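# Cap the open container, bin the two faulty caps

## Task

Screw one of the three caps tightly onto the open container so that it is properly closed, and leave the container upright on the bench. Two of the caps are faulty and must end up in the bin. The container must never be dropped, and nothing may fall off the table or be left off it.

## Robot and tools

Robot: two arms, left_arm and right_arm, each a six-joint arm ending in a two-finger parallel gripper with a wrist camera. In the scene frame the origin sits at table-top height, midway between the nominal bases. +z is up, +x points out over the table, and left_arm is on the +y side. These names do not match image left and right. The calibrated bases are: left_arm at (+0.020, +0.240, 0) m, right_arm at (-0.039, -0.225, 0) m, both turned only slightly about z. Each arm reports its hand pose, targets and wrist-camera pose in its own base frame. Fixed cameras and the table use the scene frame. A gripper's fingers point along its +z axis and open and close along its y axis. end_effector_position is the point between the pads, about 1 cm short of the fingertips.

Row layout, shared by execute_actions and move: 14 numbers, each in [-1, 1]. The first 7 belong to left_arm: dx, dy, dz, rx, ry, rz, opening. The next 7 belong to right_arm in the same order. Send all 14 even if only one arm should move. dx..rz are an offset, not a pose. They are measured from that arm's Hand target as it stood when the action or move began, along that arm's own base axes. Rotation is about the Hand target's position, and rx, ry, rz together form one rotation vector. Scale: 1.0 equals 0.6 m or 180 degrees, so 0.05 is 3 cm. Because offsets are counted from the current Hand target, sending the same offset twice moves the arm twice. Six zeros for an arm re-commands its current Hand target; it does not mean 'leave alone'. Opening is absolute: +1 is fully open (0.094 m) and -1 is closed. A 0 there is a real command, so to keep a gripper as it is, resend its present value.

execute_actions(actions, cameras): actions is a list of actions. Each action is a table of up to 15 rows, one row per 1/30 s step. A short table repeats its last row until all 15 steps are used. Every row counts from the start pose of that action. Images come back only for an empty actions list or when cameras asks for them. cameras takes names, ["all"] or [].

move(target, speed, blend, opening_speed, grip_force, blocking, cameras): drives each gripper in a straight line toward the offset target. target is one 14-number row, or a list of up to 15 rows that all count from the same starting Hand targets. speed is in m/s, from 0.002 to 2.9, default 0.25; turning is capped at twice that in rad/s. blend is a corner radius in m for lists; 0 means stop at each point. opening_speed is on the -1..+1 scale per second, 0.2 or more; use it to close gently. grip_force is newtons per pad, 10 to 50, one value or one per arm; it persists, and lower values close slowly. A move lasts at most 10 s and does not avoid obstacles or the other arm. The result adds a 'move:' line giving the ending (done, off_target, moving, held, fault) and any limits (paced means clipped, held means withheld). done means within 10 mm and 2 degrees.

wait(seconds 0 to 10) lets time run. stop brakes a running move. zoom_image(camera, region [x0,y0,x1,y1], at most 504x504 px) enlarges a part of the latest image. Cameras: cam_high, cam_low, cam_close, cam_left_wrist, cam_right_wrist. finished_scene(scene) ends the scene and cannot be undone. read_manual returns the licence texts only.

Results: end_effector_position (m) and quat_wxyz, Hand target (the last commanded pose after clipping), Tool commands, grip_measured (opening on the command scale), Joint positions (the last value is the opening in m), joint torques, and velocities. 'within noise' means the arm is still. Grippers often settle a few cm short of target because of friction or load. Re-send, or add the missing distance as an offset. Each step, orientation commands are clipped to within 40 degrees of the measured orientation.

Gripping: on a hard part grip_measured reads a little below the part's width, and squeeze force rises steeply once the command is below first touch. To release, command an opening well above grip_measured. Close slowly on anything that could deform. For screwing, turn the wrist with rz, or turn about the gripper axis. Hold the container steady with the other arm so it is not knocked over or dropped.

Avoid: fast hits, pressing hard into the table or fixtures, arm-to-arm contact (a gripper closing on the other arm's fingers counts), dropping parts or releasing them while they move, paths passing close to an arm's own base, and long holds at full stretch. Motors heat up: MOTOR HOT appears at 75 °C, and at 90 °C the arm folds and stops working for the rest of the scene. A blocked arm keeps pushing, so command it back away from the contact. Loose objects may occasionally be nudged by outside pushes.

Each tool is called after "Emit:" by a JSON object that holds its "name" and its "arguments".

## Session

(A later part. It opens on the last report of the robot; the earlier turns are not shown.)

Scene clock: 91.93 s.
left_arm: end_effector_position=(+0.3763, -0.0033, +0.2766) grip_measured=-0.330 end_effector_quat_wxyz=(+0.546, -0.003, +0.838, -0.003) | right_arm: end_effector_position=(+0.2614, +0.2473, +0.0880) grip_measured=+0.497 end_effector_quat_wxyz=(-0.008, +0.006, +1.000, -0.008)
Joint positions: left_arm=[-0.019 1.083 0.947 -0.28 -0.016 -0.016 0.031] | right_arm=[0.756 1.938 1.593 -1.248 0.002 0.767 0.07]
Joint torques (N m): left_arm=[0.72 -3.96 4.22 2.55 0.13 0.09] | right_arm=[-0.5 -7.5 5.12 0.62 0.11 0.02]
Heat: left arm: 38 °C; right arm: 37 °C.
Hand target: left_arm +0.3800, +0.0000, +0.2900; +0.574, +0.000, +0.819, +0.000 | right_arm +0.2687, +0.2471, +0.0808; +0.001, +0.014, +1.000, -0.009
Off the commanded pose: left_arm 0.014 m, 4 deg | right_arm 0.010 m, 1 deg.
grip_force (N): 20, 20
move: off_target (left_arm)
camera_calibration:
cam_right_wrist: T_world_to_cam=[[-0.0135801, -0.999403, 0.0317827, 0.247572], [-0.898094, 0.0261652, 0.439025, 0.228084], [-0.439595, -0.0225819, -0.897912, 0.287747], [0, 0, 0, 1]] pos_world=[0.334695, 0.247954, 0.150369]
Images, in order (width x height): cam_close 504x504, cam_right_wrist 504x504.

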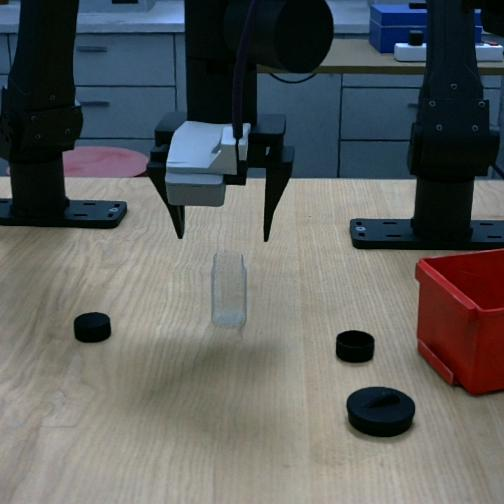

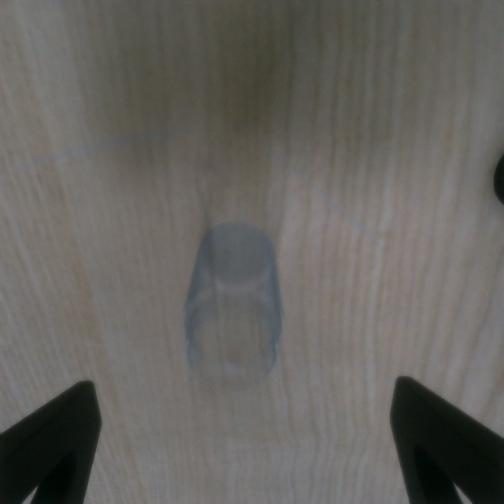

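Emit:
{"name": "move", "arguments": {"target": [[0,0,0,0,0,0,-0.5, 0.005, 0.0065, 0, 0, 0, 0, 0.5], [0,0,0,0,0,0,-0.5, 0.005, 0.0065, -0.0975, 0, 0, 0, 0.5]], "speed": 0.12, "blend": [0.002, 0], "cameras": ["cam_close", "cam_right_wrist"]}}

Scene clock: 93.53 s.
left_arm: end_effector_position=(+0.3763, -0.0033, +0.2766) grip_measured=-0.330 end_effector_quat_wxyz=(+0.546, -0.003, +0.838, -0.003) | right_arm: end_effector_position=(+0.2646, +0.2518, +0.0296) grip_measured=+0.497 end_effector_quat_wxyz=(-0.008, +0.004, +1.000, -0.009)
Joint positions: left_arm=[-0.019 1.083 0.947 -0.28 -0.016 -0.016 0.031] | right_arm=[0.759 2.007 1.453 -1.041 0.002 0.767 0.07]
Joint torques (N m): left_arm=[0.72 -3.92 4.21 2.55 0.12 0.1] | right_arm=[-0.31 -8.09 4.89 0.64 0.05 -0.02]
Heat: left arm: 38 °C; right arm: 37 °C.
Hand target: left_arm +0.3800, +0.0000, +0.2900; +0.574, +0.000, +0.819, +0.000 | right_arm +0.2717, +0.2510, +0.0223; +0.001, +0.014, +1.000, -0.009
Off the commanded pose: left_arm 0.014 m, 4 deg | right_arm 0.010 m, 2 deg.
grip_force (N): 20, 20
move: off_target (left_arm)
camera_calibration:
cam_right_wrist: T_world_to_cam=[[-0.0104696, -0.999405, 0.0328515, 0.253223], [-0.897699, 0.0238661, 0.439963, 0.256913], [-0.440486, -0.0248845, -0.897415, 0.237481], [0, 0, 0, 1]] pos_world=[0.337889, 0.25285, 0.0917681]
Images, in order (width x height): cam_close 504x504, cam_right_wrist 504x504.

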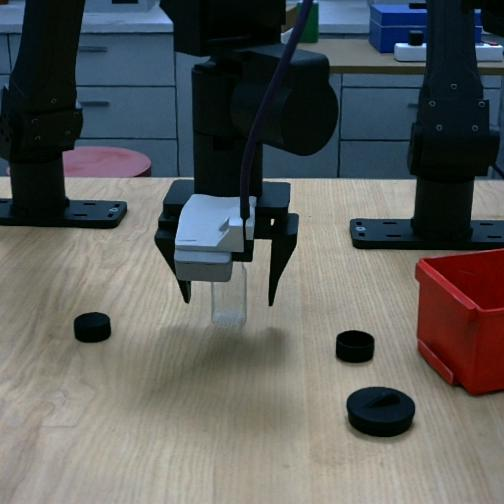

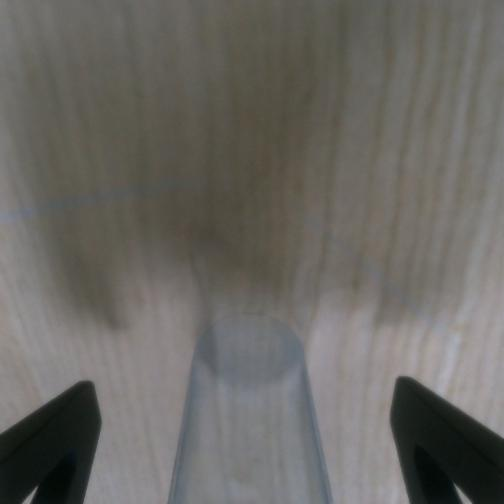

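Emit:
{"name": "move", "arguments": {"target": [0,0,0,0,0,0,-0.5, 0,0,0, 0, 0, 0, -0.45], "grip_force": [20, 10], "opening_speed": 0.4, "cameras": ["cam_close", "cam_right_wrist"]}}

Scene clock: 101.10 s.
left_arm: end_effector_position=(+0.3763, -0.0033, +0.2766) grip_measured=-0.330 end_effector_quat_wxyz=(+0.546, -0.003, +0.838, -0.003) | right_arm: end_effector_position=(+0.2646, +0.2518, +0.0296) grip_measured=-0.219 end_effector_quat_wxyz=(-0.008, +0.004, +1.000, -0.009)
Joint positions: left_arm=[-0.019 1.083 0.947 -0.28 -0.016 -0.016 0.031] | right_arm=[0.759 2.007 1.453 -1.041 0.002 0.767 0.037]
Joint velocities: left_arm=[within noise] | right_arm=[-0.012 -0.007 0.012 -0.037 0.037 0.051 -0.004]
Joint torques (N m): left_arm=[0.73 -3.96 4.21 2.55 0.12 0.08] | right_arm=[-0.28 -8.06 5.11 0.6 0.08 0.07]
Heat: left arm: 40 °C; right arm: 37 °C.
Hand target: left_arm +0.3800, +0.0000, +0.2900; +0.574, +0.000, +0.819, +0.000 | right_arm +0.2717, +0.2510, +0.0223; +0.001, +0.014, +1.000, -0.009
Off the commanded pose: left_arm 0.014 m, 4 deg | right_arm 0.010 m, 2 deg.
grip_force (N): 20, 10
move: moving (right_arm; no rest 5 s after the path's end), off_target (left_arm)
camera_calibration:
cam_right_wrist: T_world_to_cam=[[-0.0104696, -0.999405, 0.0328515, 0.253223], [-0.897699, 0.0238661, 0.439963, 0.256913], [-0.440486, -0.0248845, -0.897415, 0.237481], [0, 0, 0, 1]] pos_world=[0.337889, 0.25285, 0.0917681]
Images, in order (width x height): cam_close 504x504, cam_right_wrist 504x504.

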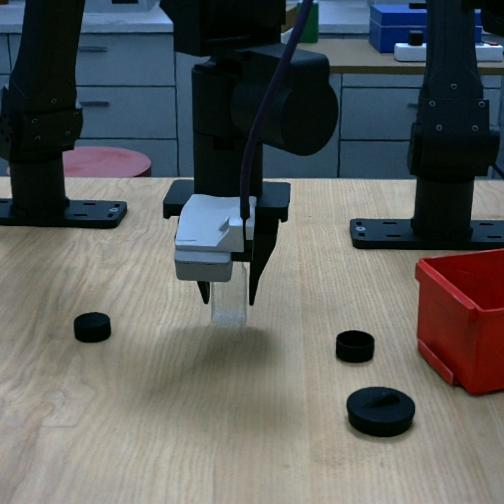

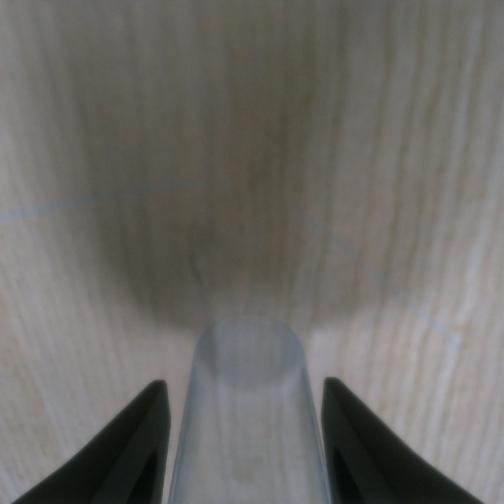

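Emit:
{"name": "wait", "arguments": {"seconds": 2.5, "cameras": ["cam_right_wrist"]}}

Scene clock: 103.63 s.
left_arm: end_effector_position=(+0.3763, -0.0033, +0.2766) grip_measured=-0.330 end_effector_quat_wxyz=(+0.546, -0.003, +0.838, -0.003) | right_arm: end_effector_position=(+0.2646, +0.2518, +0.0296) grip_measured=-0.323 end_effector_quat_wxyz=(-0.008, +0.004, +1.000, -0.009)
Joint positions: left_arm=[-0.019 1.083 0.947 -0.28 -0.016 -0.016 0.031] | right_arm=[0.759 2.007 1.453 -1.041 0.002 0.767 0.032]
Joint torques (N m): left_arm=[0.76 -3.89 4.21 2.55 0.12 0.09] | right_arm=[-0.28 -8.18 5.19 0.61 0.08 0.04]
Heat: left arm: 40 °C; right arm: 37 °C.
Hand target: left_arm +0.3800, +0.0000, +0.2900; +0.574, +0.000, +0.819, +0.000 | right_arm +0.2717, +0.2510, +0.0223; +0.001, +0.014, +1.000, -0.009
Tool commands: left_gripper/opening=-0.5 right_gripper/opening=-0.45
Off the commanded pose: left_arm 0.014 m, 4 deg | right_arm 0.010 m, 2 deg.
grip_force (N): 20, 10
wait: 2.50 s; at rest by 1.10 s
camera_calibration:
cam_right_wrist: T_world_to_cam=[[-0.0104696, -0.999405, 0.0328515, 0.253223], [-0.897699, 0.0238661, 0.439963, 0.256913], [-0.440486, -0.0248845, -0.897415, 0.237481], [0, 0, 0, 1]] pos_world=[0.337889, 0.25285, 0.0917681]
Images, in order (width x height): cam_right_wrist 504x504.

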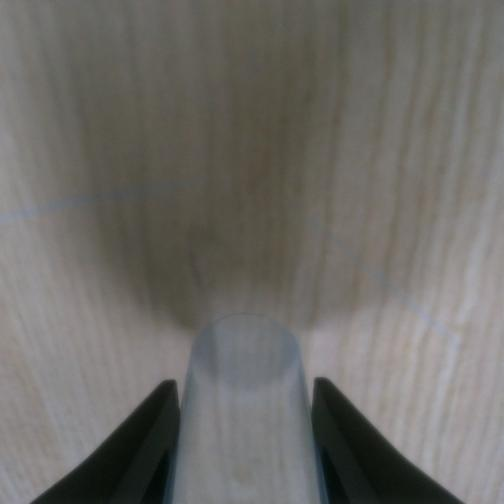

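Emit:
{"name": "move", "arguments": {"target": [[0,0,0,0,0,0,-0.5, 0,0,0, 0, 0, 0, 0.3], [0,0,0,0,0,0,-0.5, 0,0,0, 0, 0, 0.5, 0.3]], "grip_force": [20, 40], "opening_speed": 1.0, "speed": 0.5, "cameras": ["cam_close", "cam_right_wrist"]}}

Scene clock: 108.07 s.
left_arm: end_effector_position=(+0.3763, -0.0033, +0.2766) grip_measured=-0.330 end_effector_quat_wxyz=(+0.546, -0.003, +0.838, -0.003) | right_arm: end_effector_position=(+0.2663, +0.2496, +0.0229) grip_measured=+0.297 end_effector_quat_wxyz=(+0.008, +0.695, -0.718, +0.008)
Joint positions: left_arm=[-0.019 1.083 0.947 -0.28 -0.016 -0.016 0.031] | right_arm=[0.759 2.007 1.426 -1.006 0.017 -0.779 0.061]
Joint torques (N m): left_arm=[0.73 -3.9 4.26 2.55 0.12 0.1] | right_arm=[-0.32 -9.58 4.78 0.65 0.02 -0.11]
Heat: left arm: 41 °C; right arm: 37 °C.
Hand target: left_arm +0.3800, +0.0000, +0.2900; +0.574, +0.000, +0.819, +0.000 | right_arm +0.2717, +0.2510, +0.0223; -0.007, +0.697, -0.717, +0.006
Off the commanded pose: left_arm 0.014 m, 4 deg | right_arm 0.006 m, 2 deg.
grip_force (N): 20, 40
move: off_target (left_arm)
camera_calibration:
cam_right_wrist: T_world_to_cam=[[0.999267, -0.0348938, 0.0157203, -0.258056], [-0.0382408, -0.89391, 0.446612, 0.261488], [-0.00153141, -0.446886, -0.89459, 0.220577], [0, 0, 0, 1]] pos_world=[0.268204, 0.323315, 0.084599]
Images, in order (width x height): cam_close 504x504, cam_right_wrist 504x504.

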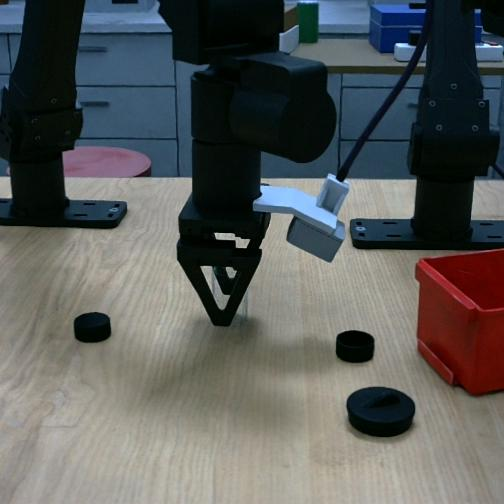

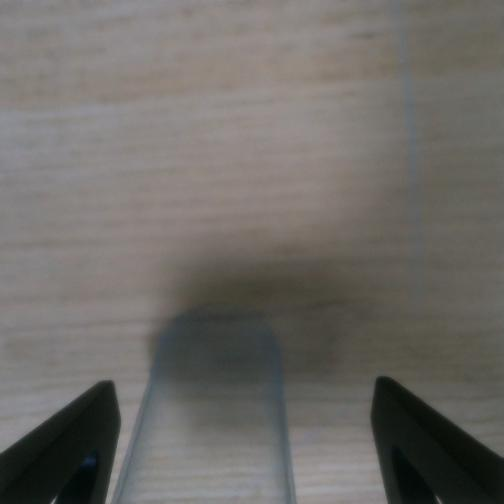

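Emit:
{"name": "move", "arguments": {"target": [[0,0,0,0,0,0,-0.5, -0.013,0.0015,0.008, 0, 0, 0, 0.3], [0,0,0,0,0,0,-0.5, -0.013,0.0015,0.008, 0, 0, 0.0, -0.32]], "grip_force": [20, 30], "opening_speed": 0.4, "speed": 0.1, "cameras": ["cam_close", "cam_right_wrist"]}}

Scene clock: 112.27 s.
left_arm: end_effector_position=(+0.3763, -0.0033, +0.2766) grip_measured=-0.330 end_effector_quat_wxyz=(+0.546, -0.003, +0.838, -0.003) | right_arm: end_effector_position=(+0.2614, +0.2473, +0.0194) grip_measured=-0.317 end_effector_quat_wxyz=(+0.016, +0.697, -0.717, +0.008)
Joint positions: left_arm=[-0.019 1.083 0.947 -0.28 -0.016 -0.016 0.031] | right_arm=[0.763 2.007 1.41 -1.006 0.017 -0.779 0.032]
Joint torques (N m): left_arm=[0.72 -3.92 4.21 2.55 0.14 0.09] | right_arm=[0.61 -11.43 4.71 0.54 0.04 0.05]
Heat: left arm: 41 °C; right arm: 37 °C.
Hand target: left_arm +0.3800, +0.0000, +0.2900; +0.574, +0.000, +0.819, +0.000 | right_arm +0.2639, +0.2519, +0.0271; -0.007, +0.697, -0.717, +0.006
Off the commanded pose: left_arm 0.014 m, 4 deg | right_arm 0.009 m, 3 deg.
grip_force (N): 20, 30
move: off_target (left_arm, right_arm); target 2's new opening was sent with right_arm's hand 0.009 m and 3 deg from that target
camera_calibration:
cam_right_wrist: T_world_to_cam=[[0.999534, -0.030131, 0.0048713, -0.254167], [-0.0290319, -0.889279, 0.456442, 0.257063], [-0.00942113, -0.456371, -0.88974, 0.220762], [0, 0, 0, 1]] pos_world=[0.263591, 0.321692, 0.0803243]
Images, in order (width x height): cam_close 504x504, cam_right_wrist 504x504.

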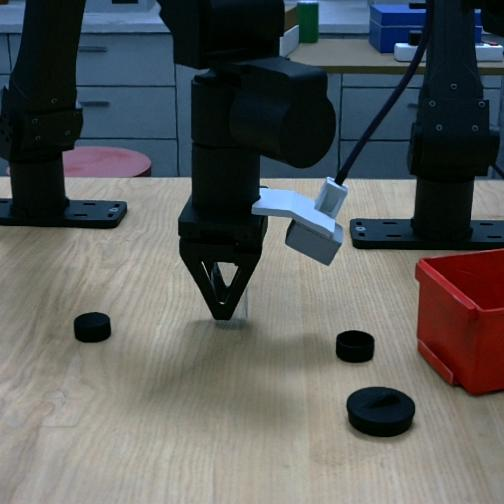

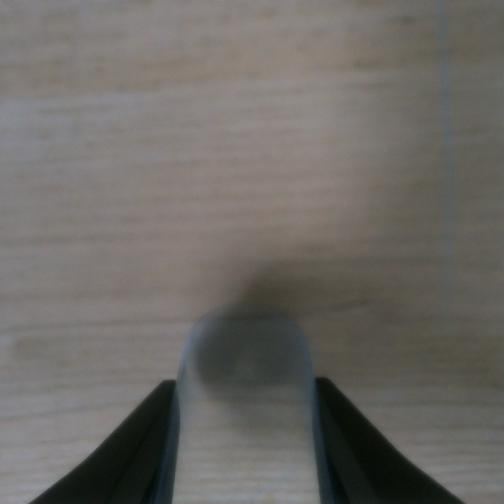

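Emit:
{"name": "move", "arguments": {"target": [[0,0,0,0,0,0,-0.5, 0,0,0, 0, 0, 0, 0.3], [0,0,0,0,0,0,-0.5, 0,0,0.2, 0, 0, 0.0, 0.3], [0,0,0,0,0,0,-0.5, 0.0572,-0.1863,0.12, 0, 0, 0.0, 0.1]], "grip_force": [20, 40], "opening_speed": 1.0, "speed": 0.25, "blend": [0, 0.03, 0], "cameras": ["cam_close", "cam_right_wrist"]}}

Scene clock: 117.60 s.
left_arm: end_effector_position=(+0.3763, -0.0033, +0.2766) grip_measured=-0.330 end_effector_quat_wxyz=(+0.546, -0.003, +0.838, -0.003) | right_arm: end_effector_position=(+0.2957, +0.1357, +0.0935) grip_measured=+0.103 end_effector_quat_wxyz=(+0.018, +0.691, -0.723, +0.004)
Joint positions: left_arm=[-0.019 1.083 0.947 -0.28 -0.016 -0.016 0.031] | right_arm=[0.438 1.812 1.449 -1.239 0.02 -1.088 0.052]
Joint torques (N m): left_arm=[0.73 -3.92 4.23 2.55 0.13 0.09] | right_arm=[0.14 -9.83 4.74 0.57 -0.06 -0.13]
Heat: left arm: 42 °C; right arm: 36 °C.
Hand target: left_arm +0.3800, +0.0000, +0.2900; +0.574, +0.000, +0.819, +0.000 | right_arm +0.2982, +0.1401, +0.0991; -0.007, +0.697, -0.717, +0.006
Off the commanded pose: left_arm 0.014 m, 4 deg | right_arm 0.008 m, 3 deg.
grip_force (N): 20, 40
move: off_target (left_arm, right_arm); target 3's new opening was sent with right_arm's hand 0.008 m and 3 deg from that target
camera_calibration:
cam_right_wrist: T_world_to_cam=[[0.998883, -0.0471071, -0.00361532, -0.288883], [-0.0403144, -0.889743, 0.454679, 0.128593], [-0.0246353, -0.454026, -0.890648, 0.240329], [0, 0, 0, 1]] pos_world=[0.299665, 0.209921, 0.154535]
Images, in order (width x height): cam_close 504x504, cam_right_wrist 504x504.

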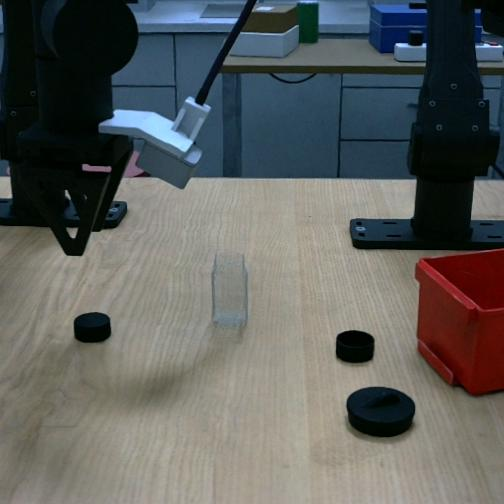

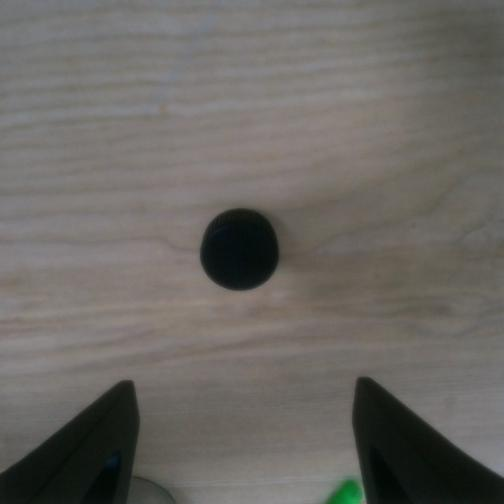

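Emit:
{"name": "move", "arguments": {"target": [[0,0,0,0,0,0,-0.5, 0,0,-0.131, 0.0098, -0.0065, 0, 0.1], [0,0,0,0,0,0,-0.5, 0,0,-0.131, 0.0098, -0.0065, 0.0, -0.335]], "grip_force": [20, 30], "opening_speed": 0.4, "speed": 0.15, "cameras": ["cam_close", "cam_right_wrist"]}}

Scene clock: 121.17 s.
left_arm: end_effector_position=(+0.3763, -0.0033, +0.2766) grip_measured=-0.330 end_effector_quat_wxyz=(+0.546, -0.003, +0.838, -0.003) | right_arm: end_effector_position=(+0.2974, +0.1343, +0.0272) grip_measured=-0.332 end_effector_quat_wxyz=(-0.015, +0.692, -0.722, +0.014)
Joint positions: left_arm=[-0.019 1.083 0.947 -0.28 -0.016 -0.016 0.031] | right_arm=[0.43 1.817 1.182 -0.898 0.017 -1.099 0.031]
Joint torques (N m): left_arm=[0.75 -3.95 4.22 2.54 0.12 0.08] | right_arm=[-0.77 -6.56 4.81 0.75 -0.22 -0.11]
Heat: left arm: 42 °C; right arm: 36 °C.
Hand target: left_arm +0.3800, +0.0000, +0.2900; +0.574, +0.000, +0.819, +0.000 | right_arm +0.2982, +0.1401, +0.0205; -0.025, +0.697, -0.717, +0.002
Off the commanded pose: left_arm 0.014 m, 4 deg | right_arm 0.009 m, 2 deg.
grip_force (N): 20, 30
move: off_target (left_arm)
camera_calibration:
cam_right_wrist: T_world_to_cam=[[0.997418, -0.0449297, 0.0560253, -0.292395], [-0.0644738, -0.903837, 0.422992, 0.167499], [0.0316328, -0.425512, -0.9044, 0.160537], [0, 0, 0, 1]] pos_world=[0.297361, 0.206565, 0.0907202]
Images, in order (width x height): cam_close 504x504, cam_right_wrist 504x504.

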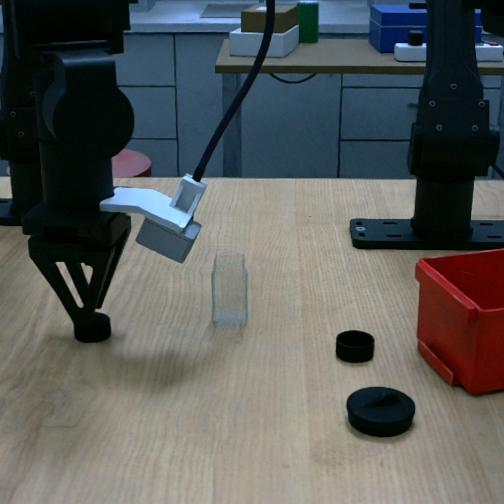

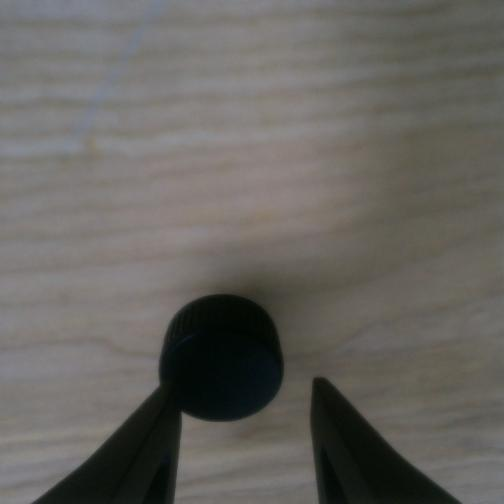

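Emit:
{"name": "move", "arguments": {"target": [[0,0,0,0,0,0,-0.5, 0,0,0, 0, 0, 0, 0.1], [0,0,0,0,0,0,-0.5, 0,0,0.03, 0, 0.0123, 0.0, 0.1], [0,0,0,0,0,0,-0.5, -0.010,0.002,0.03, 0, 0.0123, 0.0, 0.1]], "grip_force": [20, 30], "opening_speed": 1.0, "speed": 0.15, "cameras": ["cam_right_wrist"]}}

Scene clock: 127.33 s.
left_arm: end_effector_position=(+0.3763, -0.0033, +0.2766) grip_measured=-0.330 end_effector_quat_wxyz=(+0.546, -0.003, +0.838, -0.003) | right_arm: end_effector_position=(+0.2973, +0.1368, +0.0354) grip_measured=+0.097 end_effector_quat_wxyz=(-0.013, +0.694, -0.720, +0.005)
Joint positions: left_arm=[-0.019 1.083 0.947 -0.28 -0.016 -0.016 0.031] | right_arm=[0.429 1.817 1.217 -0.943 0.002 -1.106 0.052]
Joint torques (N m): left_arm=[0.7 -3.93 4.22 2.54 0.13 0.1] | right_arm=[0.36 -7.34 7.06 0.12 -0.25 -0.04]
Heat: left arm: 42 °C; right arm: 36 °C.
Hand target: left_arm +0.3800, +0.0000, +0.2900; +0.574, +0.000, +0.819, +0.000 | right_arm +0.2922, +0.1413, +0.0385; -0.011, +0.697, -0.717, -0.012
Off the commanded pose: left_arm 0.014 m, 4 deg | right_arm 0.007 m, 2 deg.
grip_force (N): 20, 30
move: off_target (left_arm)
camera_calibration:
cam_right_wrist: T_world_to_cam=[[0.998412, -0.0387661, 0.040884, -0.293261], [-0.0522605, -0.908346, 0.414942, 0.163532], [0.0210511, -0.416419, -0.908929, 0.170972], [0, 0, 0, 1]] pos_world=[0.297742, 0.208371, 0.0995344]
Images, in order (width x height): cam_right_wrist 504x504.

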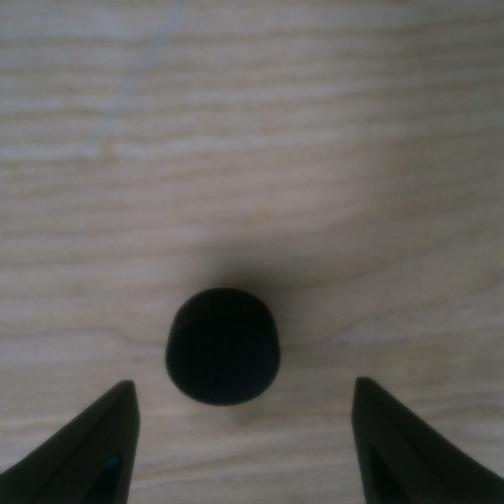

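Emit:
{"name": "move", "arguments": {"target": [-0,0,0,0,0,0,-0.5, -0.0175,0,0, 0, 0, 0, 0.1], "speed": 0.1, "cameras": ["cam_right_wrist"]}}

Scene clock: 129.03 s.
left_arm: end_effector_position=(+0.3763, -0.0033, +0.2766) grip_measured=-0.330 end_effector_quat_wxyz=(+0.546, -0.003, +0.838, -0.003) | right_arm: end_effector_position=(+0.2907, +0.1386, +0.0317) grip_measured=+0.097 end_effector_quat_wxyz=(-0.006, +0.699, -0.715, +0.003)
Joint positions: left_arm=[-0.019 1.083 0.947 -0.28 -0.016 -0.016 0.031] | right_arm=[0.443 1.817 1.202 -0.943 0.002 -1.106 0.052]
Joint torques (N m): left_arm=[0.73 -3.95 4.23 2.55 0.13 0.09] | right_arm=[0.46 -9.89 4.71 0.18 -0.24 0.11]
Heat: left arm: 43 °C; right arm: 36 °C.
Hand target: left_arm +0.3800, +0.0000, +0.2900; +0.574, +0.000, +0.819, +0.000 | right_arm +0.2817, +0.1413, +0.0385; -0.011, +0.697, -0.717, -0.012
Off the commanded pose: left_arm 0.014 m, 4 deg | right_arm 0.012 m, 2 deg.
grip_force (N): 20, 30
move: off_target (left_arm, right_arm)
camera_calibration:
cam_right_wrist: T_world_to_cam=[[0.999321, -0.0247622, 0.0272652, -0.28822], [-0.0339533, -0.906233, 0.421413, 0.160543], [0.0142735, -0.422053, -0.906459, 0.171278], [0, 0, 0, 1]] pos_world=[0.291031, 0.210641, 0.0954594]
Images, in order (width x height): cam_right_wrist 504x504.

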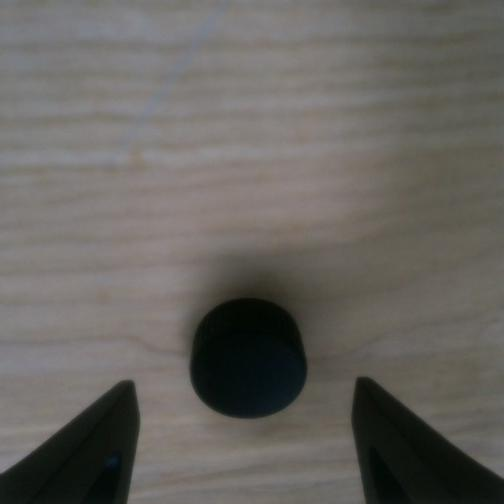

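Emit:
{"name": "move", "arguments": {"target": [[0,0,0,0,0,0,-0.5, 0,-0.004,-0.028, 0, 0, 0, 0.1], [0,0,0,0,0,0,-0.5, 0,-0.004,-0.028, 0, 0, 0, -0.335]], "speed": 0.1, "opening_speed": 0.5, "cameras": ["cam_right_wrist"]}}

Scene clock: 132.77 s.
left_arm: end_effector_position=(+0.3763, -0.0033, +0.2766) grip_measured=-0.330 end_effector_quat_wxyz=(+0.546, -0.003, +0.838, -0.003) | right_arm: end_effector_position=(+0.2809, +0.1303, +0.0214) grip_measured=-0.332 end_effector_quat_wxyz=(+0.009, +0.695, -0.719, -0.002)
Joint positions: left_arm=[-0.019 1.083 0.947 -0.28 -0.016 -0.016 0.031] | right_arm=[0.432 1.817 1.157 -0.93 0.002 -1.106 0.031]
Joint torques (N m): left_arm=[0.73 -3.92 4.22 2.54 0.13 0.09] | right_arm=[0.17 -8.01 4.48 0.61 -0.23 0.02]
Heat: left arm: 43 °C; right arm: 36 °C.
Hand target: left_arm +0.3800, +0.0000, +0.2900; +0.574, +0.000, +0.819, +0.000 | right_arm +0.2817, +0.1389, +0.0217; -0.011, +0.697, -0.717, -0.012
Off the commanded pose: left_arm 0.014 m, 4 deg | right_arm 0.009 m, 3 deg.
grip_force (N): 20, 30
move: off_target (left_arm, right_arm); target 2's new opening was sent with right_arm's hand 0.007 m and 3 deg from that target
camera_calibration:
cam_right_wrist: T_world_to_cam=[[0.999376, -0.0352975, -0.0015328, -0.276303], [-0.031122, -0.900032, 0.434712, 0.155139], [-0.0167238, -0.434392, -0.900568, 0.168647], [0, 0, 0, 1]] pos_world=[0.283779, 0.203136, 0.0840136]
Images, in order (width x height): cam_right_wrist 504x504.

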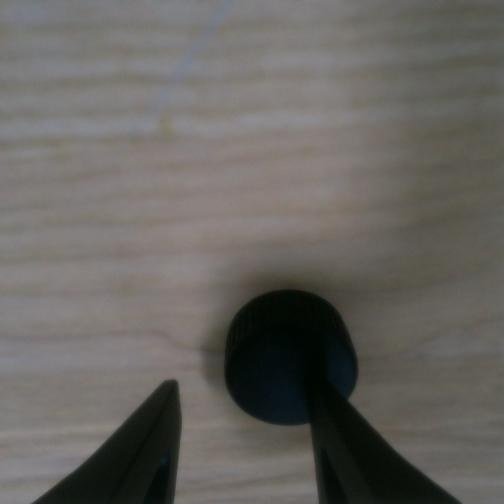

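Emit:
{"name": "move", "arguments": {"target": [[0,0,0,0,0,0,-0.5, 0,0,0, 0, 0, 0, 0.1], [0,0,0,0,0,0,-0.5, 0.0,0.0,0.16, 0, 0.0, 0.0, 0.1]], "grip_force": [20, 30], "opening_speed": 1.0, "speed": 0.2, "cameras": ["cam_right_wrist"]}}

Scene clock: 136.13 s.
left_arm: end_effector_position=(+0.3763, -0.0033, +0.2766) grip_measured=-0.330 end_effector_quat_wxyz=(+0.546, -0.003, +0.838, -0.003) | right_arm: end_effector_position=(+0.2850, +0.1322, +0.1064) grip_measured=+0.097 end_effector_quat_wxyz=(-0.001, +0.695, -0.719, +0.001)
Joint positions: left_arm=[-0.019 1.083 0.947 -0.28 -0.016 -0.016 0.031] | right_arm=[0.432 1.733 1.404 -1.24 0.002 -1.106 0.052]
Joint torques (N m): left_arm=[0.72 -3.93 4.25 2.54 0.12 0.1] | right_arm=[-0.06 -7.71 9.01 0.05 -0.2 -0.03]
Heat: left arm: 43 °C; right arm: 36 °C.
Hand target: left_arm +0.3800, +0.0000, +0.2900; +0.574, +0.000, +0.819, +0.000 | right_arm +0.2817, +0.1389, +0.1177; -0.011, +0.697, -0.717, -0.012
Off the commanded pose: left_arm 0.014 m, 4 deg | right_arm 0.014 m, 2 deg.
grip_force (N): 20, 30
move: off_target (left_arm, right_arm)
camera_calibration:
cam_right_wrist: T_world_to_cam=[[0.999217, -0.035401, 0.0176407, -0.282241], [-0.0395433, -0.903894, 0.425926, 0.123826], [0.000867142, -0.42629, -0.904586, 0.240485], [0, 0, 0, 1]] pos_world=[0.286708, 0.20445, 0.169777]
Images, in order (width x height): cam_right_wrist 504x504.

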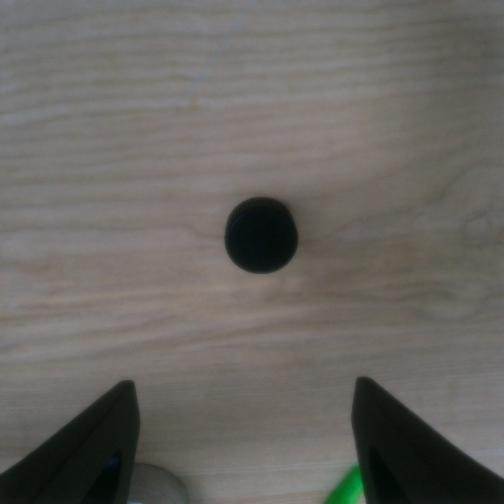

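Emit:
{"name": "move", "arguments": {"target": [0,0,0,0,0,0,-0.5, 0.019,0.0043,-0.1687, 0, 0, 0, 0.1], "speed": 0.12, "cameras": ["cam_right_wrist"]}}

Scene clock: 138.13 s.
left_arm: end_effector_position=(+0.3763, -0.0033, +0.2766) grip_measured=-0.330 end_effector_quat_wxyz=(+0.546, -0.003, +0.838, -0.003) | right_arm: end_effector_position=(+0.2918, +0.1353, +0.0222) grip_measured=+0.097 end_effector_quat_wxyz=(+0.001, +0.695, -0.719, +0.001)
Joint positions: left_arm=[-0.019 1.083 0.947 -0.28 -0.016 -0.016 0.031] | right_arm=[0.432 1.842 1.193 -0.923 0.002 -1.106 0.052]
Joint torques (N m): left_arm=[0.75 -3.93 4.23 2.55 0.12 0.09] | right_arm=[-0.69 -6.82 4.78 0.66 -0.26 -0.09]
Heat: left arm: 43 °C; right arm: 36 °C.
Hand target: left_arm +0.3800, +0.0000, +0.2900; +0.574, +0.000, +0.819, +0.000 | right_arm +0.2931, +0.1415, +0.0164; -0.011, +0.697, -0.717, -0.012
Off the commanded pose: left_arm 0.014 m, 4 deg | right_arm 0.009 m, 2 deg.
grip_force (N): 20, 30
move: off_target (left_arm)
camera_calibration:
cam_right_wrist: T_world_to_cam=[[0.999263, -0.0353572, 0.0149125, -0.28732], [-0.0383386, -0.903363, 0.427159, 0.162323], [-0.00163178, -0.427416, -0.904053, 0.166512], [0, 0, 0, 1]] pos_world=[0.293604, 0.207648, 0.0854824]
Images, in order (width x height): cam_right_wrist 504x504.

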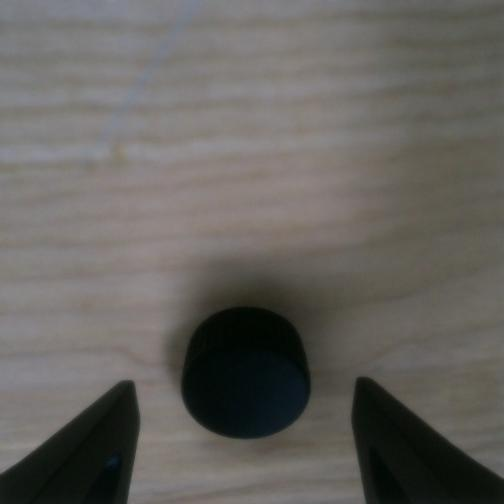

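Emit:
{"name": "move", "arguments": {"target": [0,0,0,0,0,0,-0.5, 0.0,0.0,-0.0145, 0, 0, 0, 0.1], "speed": 0.05, "cameras": ["cam_right_wrist"]}}

Scene clock: 139.47 s.
left_arm: end_effector_position=(+0.3763, -0.0033, +0.2766) grip_measured=-0.330 end_effector_quat_wxyz=(+0.546, -0.003, +0.838, -0.003) | right_arm: end_effector_position=(+0.2930, +0.1359, +0.0150) grip_measured=+0.097 end_effector_quat_wxyz=(-0.002, +0.695, -0.719, +0.002)
Joint positions: left_arm=[-0.019 1.083 0.947 -0.28 -0.016 -0.016 0.031] | right_arm=[0.432 1.852 1.176 -0.889 0.002 -1.106 0.052]
Joint torques (N m): left_arm=[0.75 -3.93 4.25 2.54 0.13 0.09] | right_arm=[-0.44 -6.37 4.52 0.66 -0.23 -0.04]
Heat: left arm: 44 °C; right arm: 36 °C.
Hand target: left_arm +0.3800, +0.0000, +0.2900; +0.574, +0.000, +0.819, +0.000 | right_arm +0.2931, +0.1415, +0.0077; -0.011, +0.697, -0.717, -0.012
Off the commanded pose: left_arm 0.014 m, 4 deg | right_arm 0.009 m, 2 deg.
grip_force (N): 20, 30
move: off_target (left_arm)
camera_calibration:
cam_right_wrist: T_world_to_cam=[[0.999168, -0.0353589, 0.0203207, -0.288602], [-0.040643, -0.904466, 0.424605, 0.16692], [0.00336582, -0.425078, -0.90515, 0.158518], [0, 0, 0, 1]] pos_world=[0.294612, 0.208152, 0.0784723]
Images, in order (width x height): cam_right_wrist 504x504.

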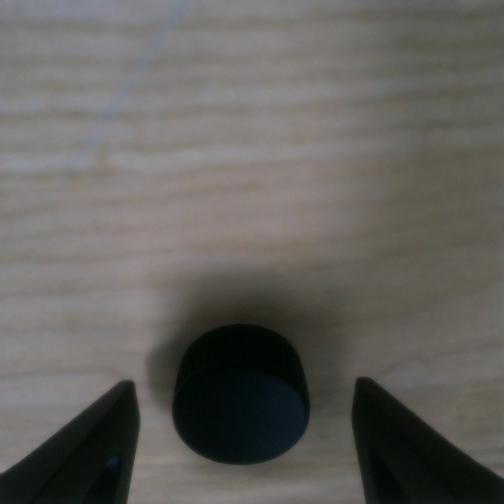

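Emit:
{"name": "move", "arguments": {"target": [[0,0,0,0,0,0,-0.5, 0,0,0, 0, 0, 0, -0.335], [0,0,0,0,0,0,-0.5, 0,0,0, 0, 0, 0, 0.0],[0,0,0,0,0,0,-0.5, 0,0,0, 0, 0, -0.5, 0.0]], "speed": 0.5, "opening_speed": 0.7, "grip_force": [20, 40], "cameras": ["cam_right_wrist", "cam_close"]}}

Scene clock: 146.37 s.
left_arm: end_effector_position=(+0.3763, -0.0033, +0.2766) grip_measured=-0.330 end_effector_quat_wxyz=(+0.546, -0.003, +0.838, -0.003) | right_arm: end_effector_position=(+0.2876, +0.1420, +0.0112) grip_measured=-0.003 end_effector_quat_wxyz=(+0.000, +0.008, +1.000, +0.005)
Joint positions: left_arm=[-0.019 1.083 0.947 -0.28 -0.016 -0.016 0.031] | right_arm=[0.45 1.852 1.159 -0.874 -0.009 0.466 0.047]
Joint torques (N m): left_arm=[0.73 -3.93 4.22 2.54 0.13 0.09] | right_arm=[0.46 -7.41 4.37 0.66 0.2 0.11]
Heat: left arm: 44 °C; right arm: 36 °C.
Hand target: left_arm +0.3800, +0.0000, +0.2900; +0.574, +0.000, +0.819, +0.000 | right_arm +0.2931, +0.1415, +0.0077; +0.016, +0.014, +1.000, +0.001
Off the commanded pose: left_arm 0.014 m, 4 deg | right_arm 0.006 m, 2 deg.
grip_force (N): 20, 40
move: off_target (left_arm)
camera_calibration:
cam_right_wrist: T_world_to_cam=[[-0.0184964, -0.999816, 0.00517289, 0.147046], [-0.904338, 0.0189362, 0.426397, 0.291153], [-0.426416, 0.00320878, -0.904522, 0.220452], [0, 0, 0, 1]] pos_world=[0.360024, 0.140798, 0.0744961]
Images, in order (width x height): cam_close 504x504, cam_right_wrist 504x504.

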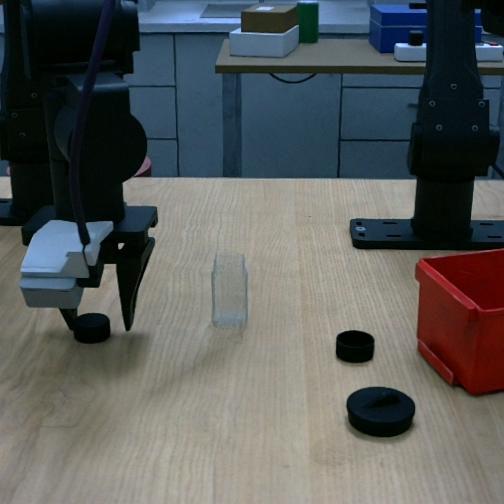

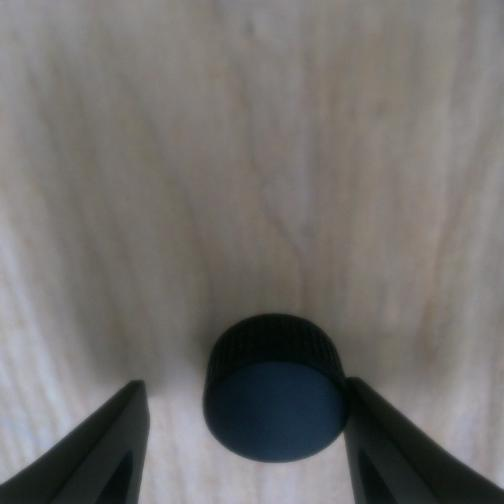

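Emit:
{"name": "move", "arguments": {"target": [0,0,0,0,0,0,-0.5, 0.010,-0.011,0.004, 0, 0, 0, 0.1], "speed": 0.1, "opening_speed": 1, "cameras": ["cam_right_wrist"]}}

Scene clock: 148.47 s.
left_arm: end_effector_position=(+0.3763, -0.0033, +0.2766) grip_measured=-0.330 end_effector_quat_wxyz=(+0.546, -0.003, +0.838, -0.003) | right_arm: end_effector_position=(+0.2906, +0.1358, +0.0112) grip_measured=+0.097 end_effector_quat_wxyz=(+0.000, +0.019, +1.000, +0.005)
Joint positions: left_arm=[-0.019 1.083 0.947 -0.28 -0.016 -0.016 0.031] | right_arm=[0.429 1.852 1.159 -0.874 -0.009 0.466 0.052]
Joint torques (N m): left_arm=[0.7 -3.95 4.22 2.55 0.13 0.09] | right_arm=[-0.65 -7.15 6.02 0.6 0.14 -0.15]
Heat: left arm: 44 °C; right arm: 36 °C.
Hand target: left_arm +0.3800, +0.0000, +0.2900; +0.574, +0.000, +0.819, +0.000 | right_arm +0.2991, +0.1349, +0.0101; +0.016, +0.014, +1.000, +0.001
Off the commanded pose: left_arm 0.014 m, 4 deg | right_arm 0.009 m, 2 deg.
grip_force (N): 20, 40
move: off_target (left_arm)
camera_calibration:
cam_right_wrist: T_world_to_cam=[[-0.0399271, -0.999189, 0.00519563, 0.147011], [-0.903704, 0.0383289, 0.426439, 0.291139], [-0.426292, 0.0123311, -0.904502, 0.220467], [0, 0, 0, 1]] pos_world=[0.362957, 0.133014, 0.0744961]
Images, in order (width x height): cam_right_wrist 504x504.

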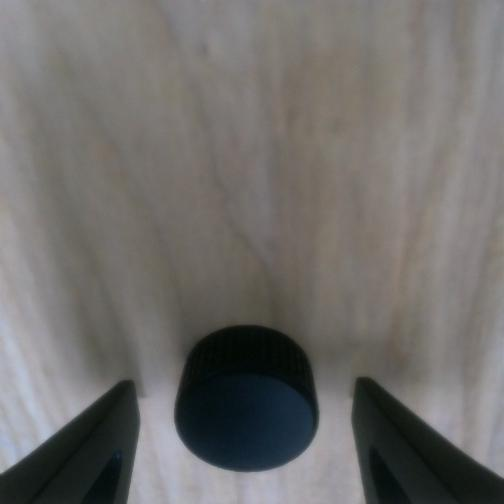

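Emit:
{"name": "move", "arguments": {"target": [0,0,0,0,0,0,-0.5, 0,0,0, 0, 0, 0, -0.42], "opening_speed": 0.7, "grip_force": [20, 30], "cameras": ["cam_right_wrist"]}}

Scene clock: 152.00 s.
left_arm: end_effector_position=(+0.3763, -0.0033, +0.2766) grip_measured=-0.330 end_effector_quat_wxyz=(+0.546, -0.003, +0.838, -0.003) | right_arm: end_effector_position=(+0.2906, +0.1358, +0.0112) grip_measured=-0.351 end_effector_quat_wxyz=(+0.000, +0.019, +1.000, +0.005)
Joint positions: left_arm=[-0.019 1.083 0.947 -0.28 -0.016 -0.016 0.031] | right_arm=[0.429 1.852 1.159 -0.874 -0.009 0.466 0.03]
Joint torques (N m): left_arm=[0.73 -3.93 4.21 2.54 0.14 0.09] | right_arm=[-0.64 -7.01 5.91 0.57 0.19 -0.09]
Heat: left arm: 45 °C; right arm: 36 °C.
Hand target: left_arm +0.3800, +0.0000, +0.2900; +0.574, +0.000, +0.819, +0.000 | right_arm +0.2991, +0.1349, +0.0101; +0.016, +0.014, +1.000, +0.001
Off the commanded pose: left_arm 0.014 m, 4 deg | right_arm 0.009 m, 2 deg.
grip_force (N): 20, 30
move: off_target (left_arm)
camera_calibration:
cam_right_wrist: T_world_to_cam=[[-0.0399271, -0.999189, 0.00519563, 0.147011], [-0.903704, 0.0383289, 0.426439, 0.291139], [-0.426292, 0.0123311, -0.904502, 0.220467], [0, 0, 0, 1]] pos_world=[0.362957, 0.133014, 0.0744961]
Images, in order (width x height): cam_right_wrist 504x504.

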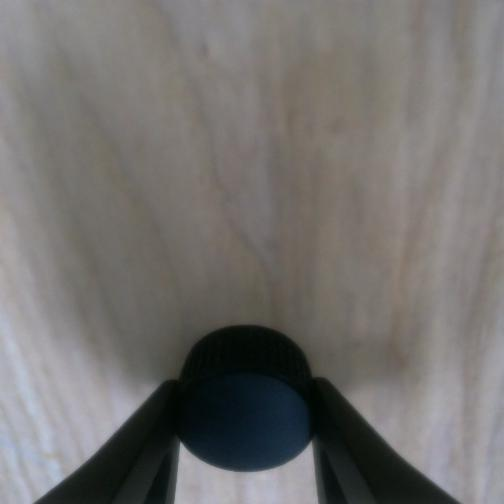

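Emit:
{"name": "move", "arguments": {"target": [[0,0,0,0,0,0,-0.5, 0,0,0.3167, 0, 0, 0, -0.42],[0,0,0,0,0,0,-0.5, -0.0547,0.1945,0.3167, 0, 0, 0, -0.42],[0,0,0,0,0,0,-0.5, -0.0547,0.1945,0.193, 0, 0, 0, -0.42]], "speed": 0.25, "blend": [0.03, 0.02, 0], "cameras": ["cam_close", "cam_right_wrist", "cam_high"]}}

Scene clock: 155.37 s.
left_arm: end_effector_position=(+0.3763, -0.0033, +0.2766) grip_measured=-0.330 end_effector_quat_wxyz=(+0.546, -0.003, +0.838, -0.003) | right_arm: end_effector_position=(+0.2593, +0.2506, +0.1278) grip_measured=-0.351 end_effector_quat_wxyz=(+0.001, +0.004, +1.000, -0.003)
Joint positions: left_arm=[-0.019 1.083 0.947 -0.28 -0.016 -0.016 0.031] | right_arm=[0.768 1.917 1.722 -1.378 0.005 0.776 0.03]
Joint torques (N m): left_arm=[0.75 -3.93 4.21 2.54 0.13 0.1] | right_arm=[-0.31 -8.76 5.15 0.67 0.11 0.11]
Heat: left arm: 45 °C; right arm: 36 °C.
Hand target: left_arm +0.3800, +0.0000, +0.2900; +0.574, +0.000, +0.819, +0.000 | right_arm +0.2663, +0.2516, +0.1259; +0.016, +0.014, +1.000, +0.001
Off the commanded pose: left_arm 0.014 m, 4 deg | right_arm 0.007 m, 2 deg.
grip_force (N): 20, 30
move: off_target (left_arm)
camera_calibration:
cam_right_wrist: T_world_to_cam=[[-0.010851, -0.999739, 0.0200958, 0.250555], [-0.905375, 0.0183539, 0.424216, 0.214359], [-0.424474, -0.013591, -0.905338, 0.317386], [0, 0, 0, 1]] pos_world=[0.331516, 0.250869, 0.191372]
Images, in order (width x height): cam_high 504x504, cam_close 504x504, cam_right_wrist 504x504.

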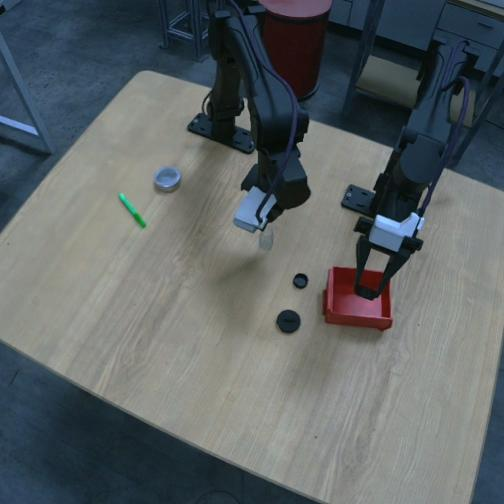

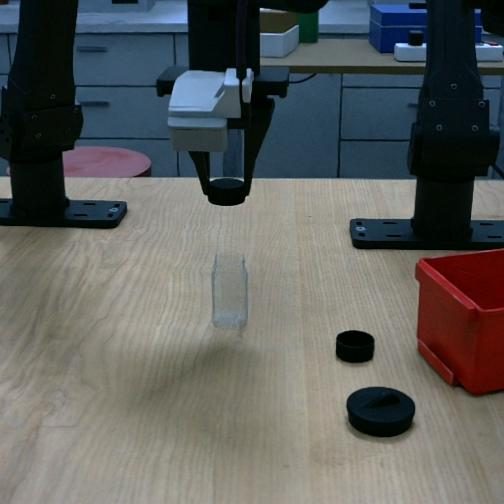

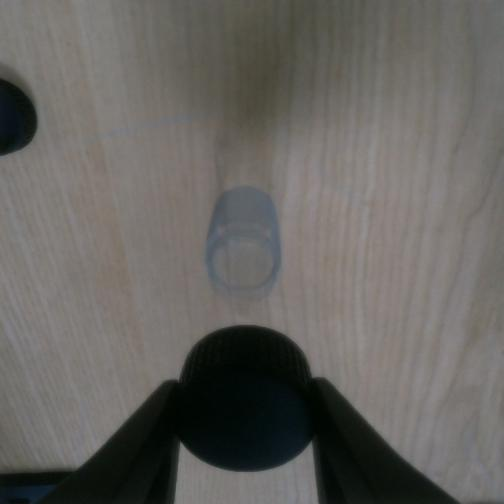

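Emit:
{"name": "zoom_image", "arguments": {"camera": "cam_close", "region": [180, 165, 280, 265]}}

Emit:
{"name": "zoom_image", "arguments": {"camera": "cam_close", "region": [180, 240, 280, 340]}}

Emit:
{"name": "zoom_image", "arguments": {"camera": "cam_right_wrist", "region": [170, 160, 330, 320]}}

Scaled by 5.040.

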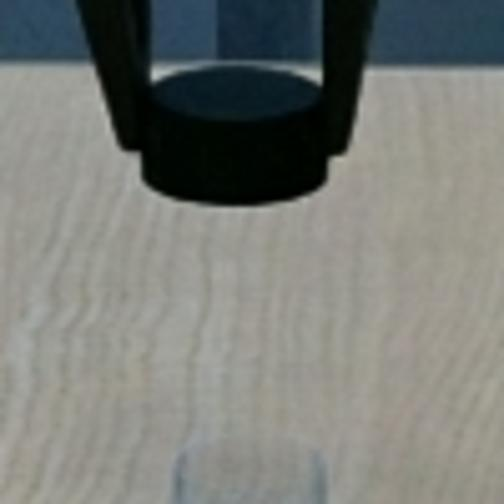

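Scaled by 5.040.

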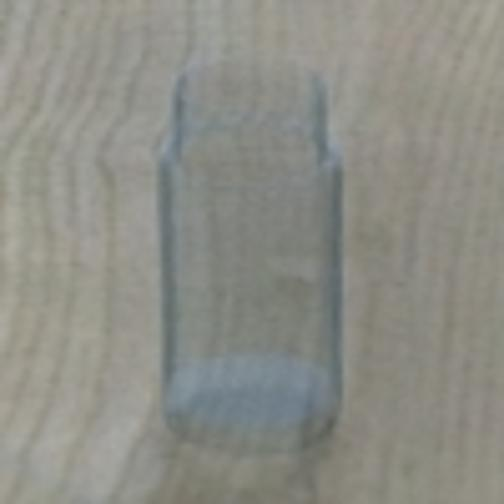

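Scaled by 3.150.

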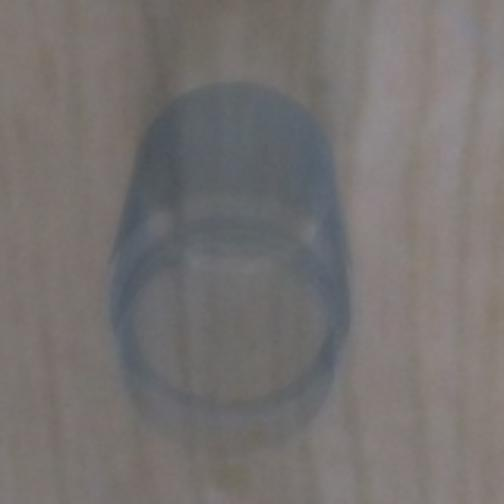

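Emit:
{"name": "zoom_image", "arguments": {"camera": "cam_high", "region": [226, 190, 306, 270]}}

Scaled by 6.300.

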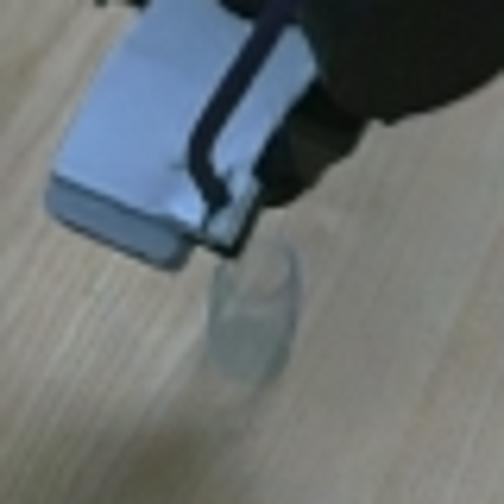

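Emit:
{"name": "move", "arguments": {"target": [[0,0,0,0,0,0,-0.5, 0.0,0.002,0.06, 0, 0, 0.25, -0.42],[0,0,0,0,0,0,-0.5, 0.0,0.002,0.06, 0, 0, 0.5, -0.42],[0,0,0,0,0,0,-0.5, 0,0.002,0, 0, 0, 0.5, -0.42]], "speed": 0.4, "blend": [0.02, 0.02, 0], "cameras": ["cam_close", "cam_right_wrist"]}}

Emit:
{"name": "zoom_image", "arguments": {"camera": "cam_close", "region": [180, 165, 280, 265]}}

Emit:
{"name": "zoom_image", "arguments": {"camera": "cam_right_wrist", "region": [170, 160, 330, 320]}}

Scene clock: 161.47 s.
left_arm: end_effector_position=(+0.3763, -0.0033, +0.2766) grip_measured=-0.330 end_effector_quat_wxyz=(+0.546, -0.003, +0.838, -0.003) | right_arm: end_effector_position=(+0.2620, +0.2483, +0.1289) grip_measured=-0.351 end_effector_quat_wxyz=(+0.001, +0.695, -0.719, +0.002)
Joint positions: left_arm=[-0.019 1.083 0.947 -0.28 -0.016 -0.016 0.031] | right_arm=[0.757 1.918 1.728 -1.383 0.003 -0.781 0.03]
Joint torques (N m): left_arm=[0.72 -3.92 4.22 2.54 0.13 0.1] | right_arm=[-0.73 -8.1 5.24 0.68 -0.16 -0.13]
Heat: left arm: 45 °C; right arm: 36 °C.
Hand target: left_arm +0.3800, +0.0000, +0.2900; +0.574, +0.000, +0.819, +0.000 | right_arm +0.2663, +0.2528, +0.1259; -0.011, +0.697, -0.717, -0.012
Off the commanded pose: left_arm 0.014 m, 4 deg | right_arm 0.007 m, 2 deg.
grip_force (N): 20, 30
move: off_target (left_arm); blend cut to 0.018 m at target 2
camera_calibration:
cam_right_wrist: T_world_to_cam=[[0.999256, -0.0352904, 0.0155271, -0.255367], [-0.0385386, -0.902425, 0.429119, 0.217325], [-0.00113179, -0.429399, -0.903114, 0.311452], [0, 0, 0, 1]] pos_world=[0.263905, 0.320844, 0.191983]
Images, in order (width x height): cam_close 504x504, cam_right_wrist 504x504.

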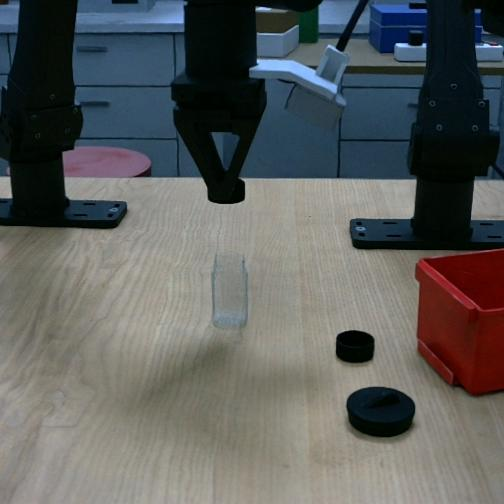

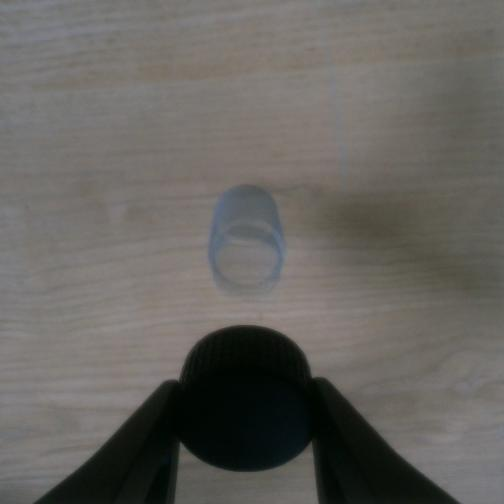

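Scaled by 5.040.

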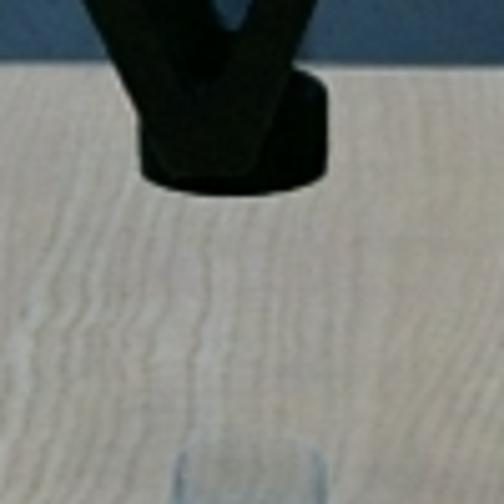

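Scaled by 3.150.

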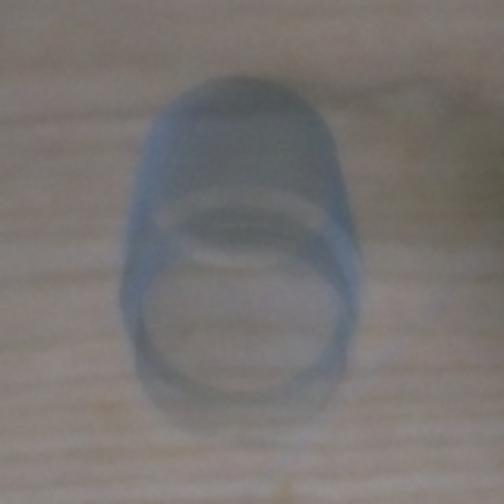

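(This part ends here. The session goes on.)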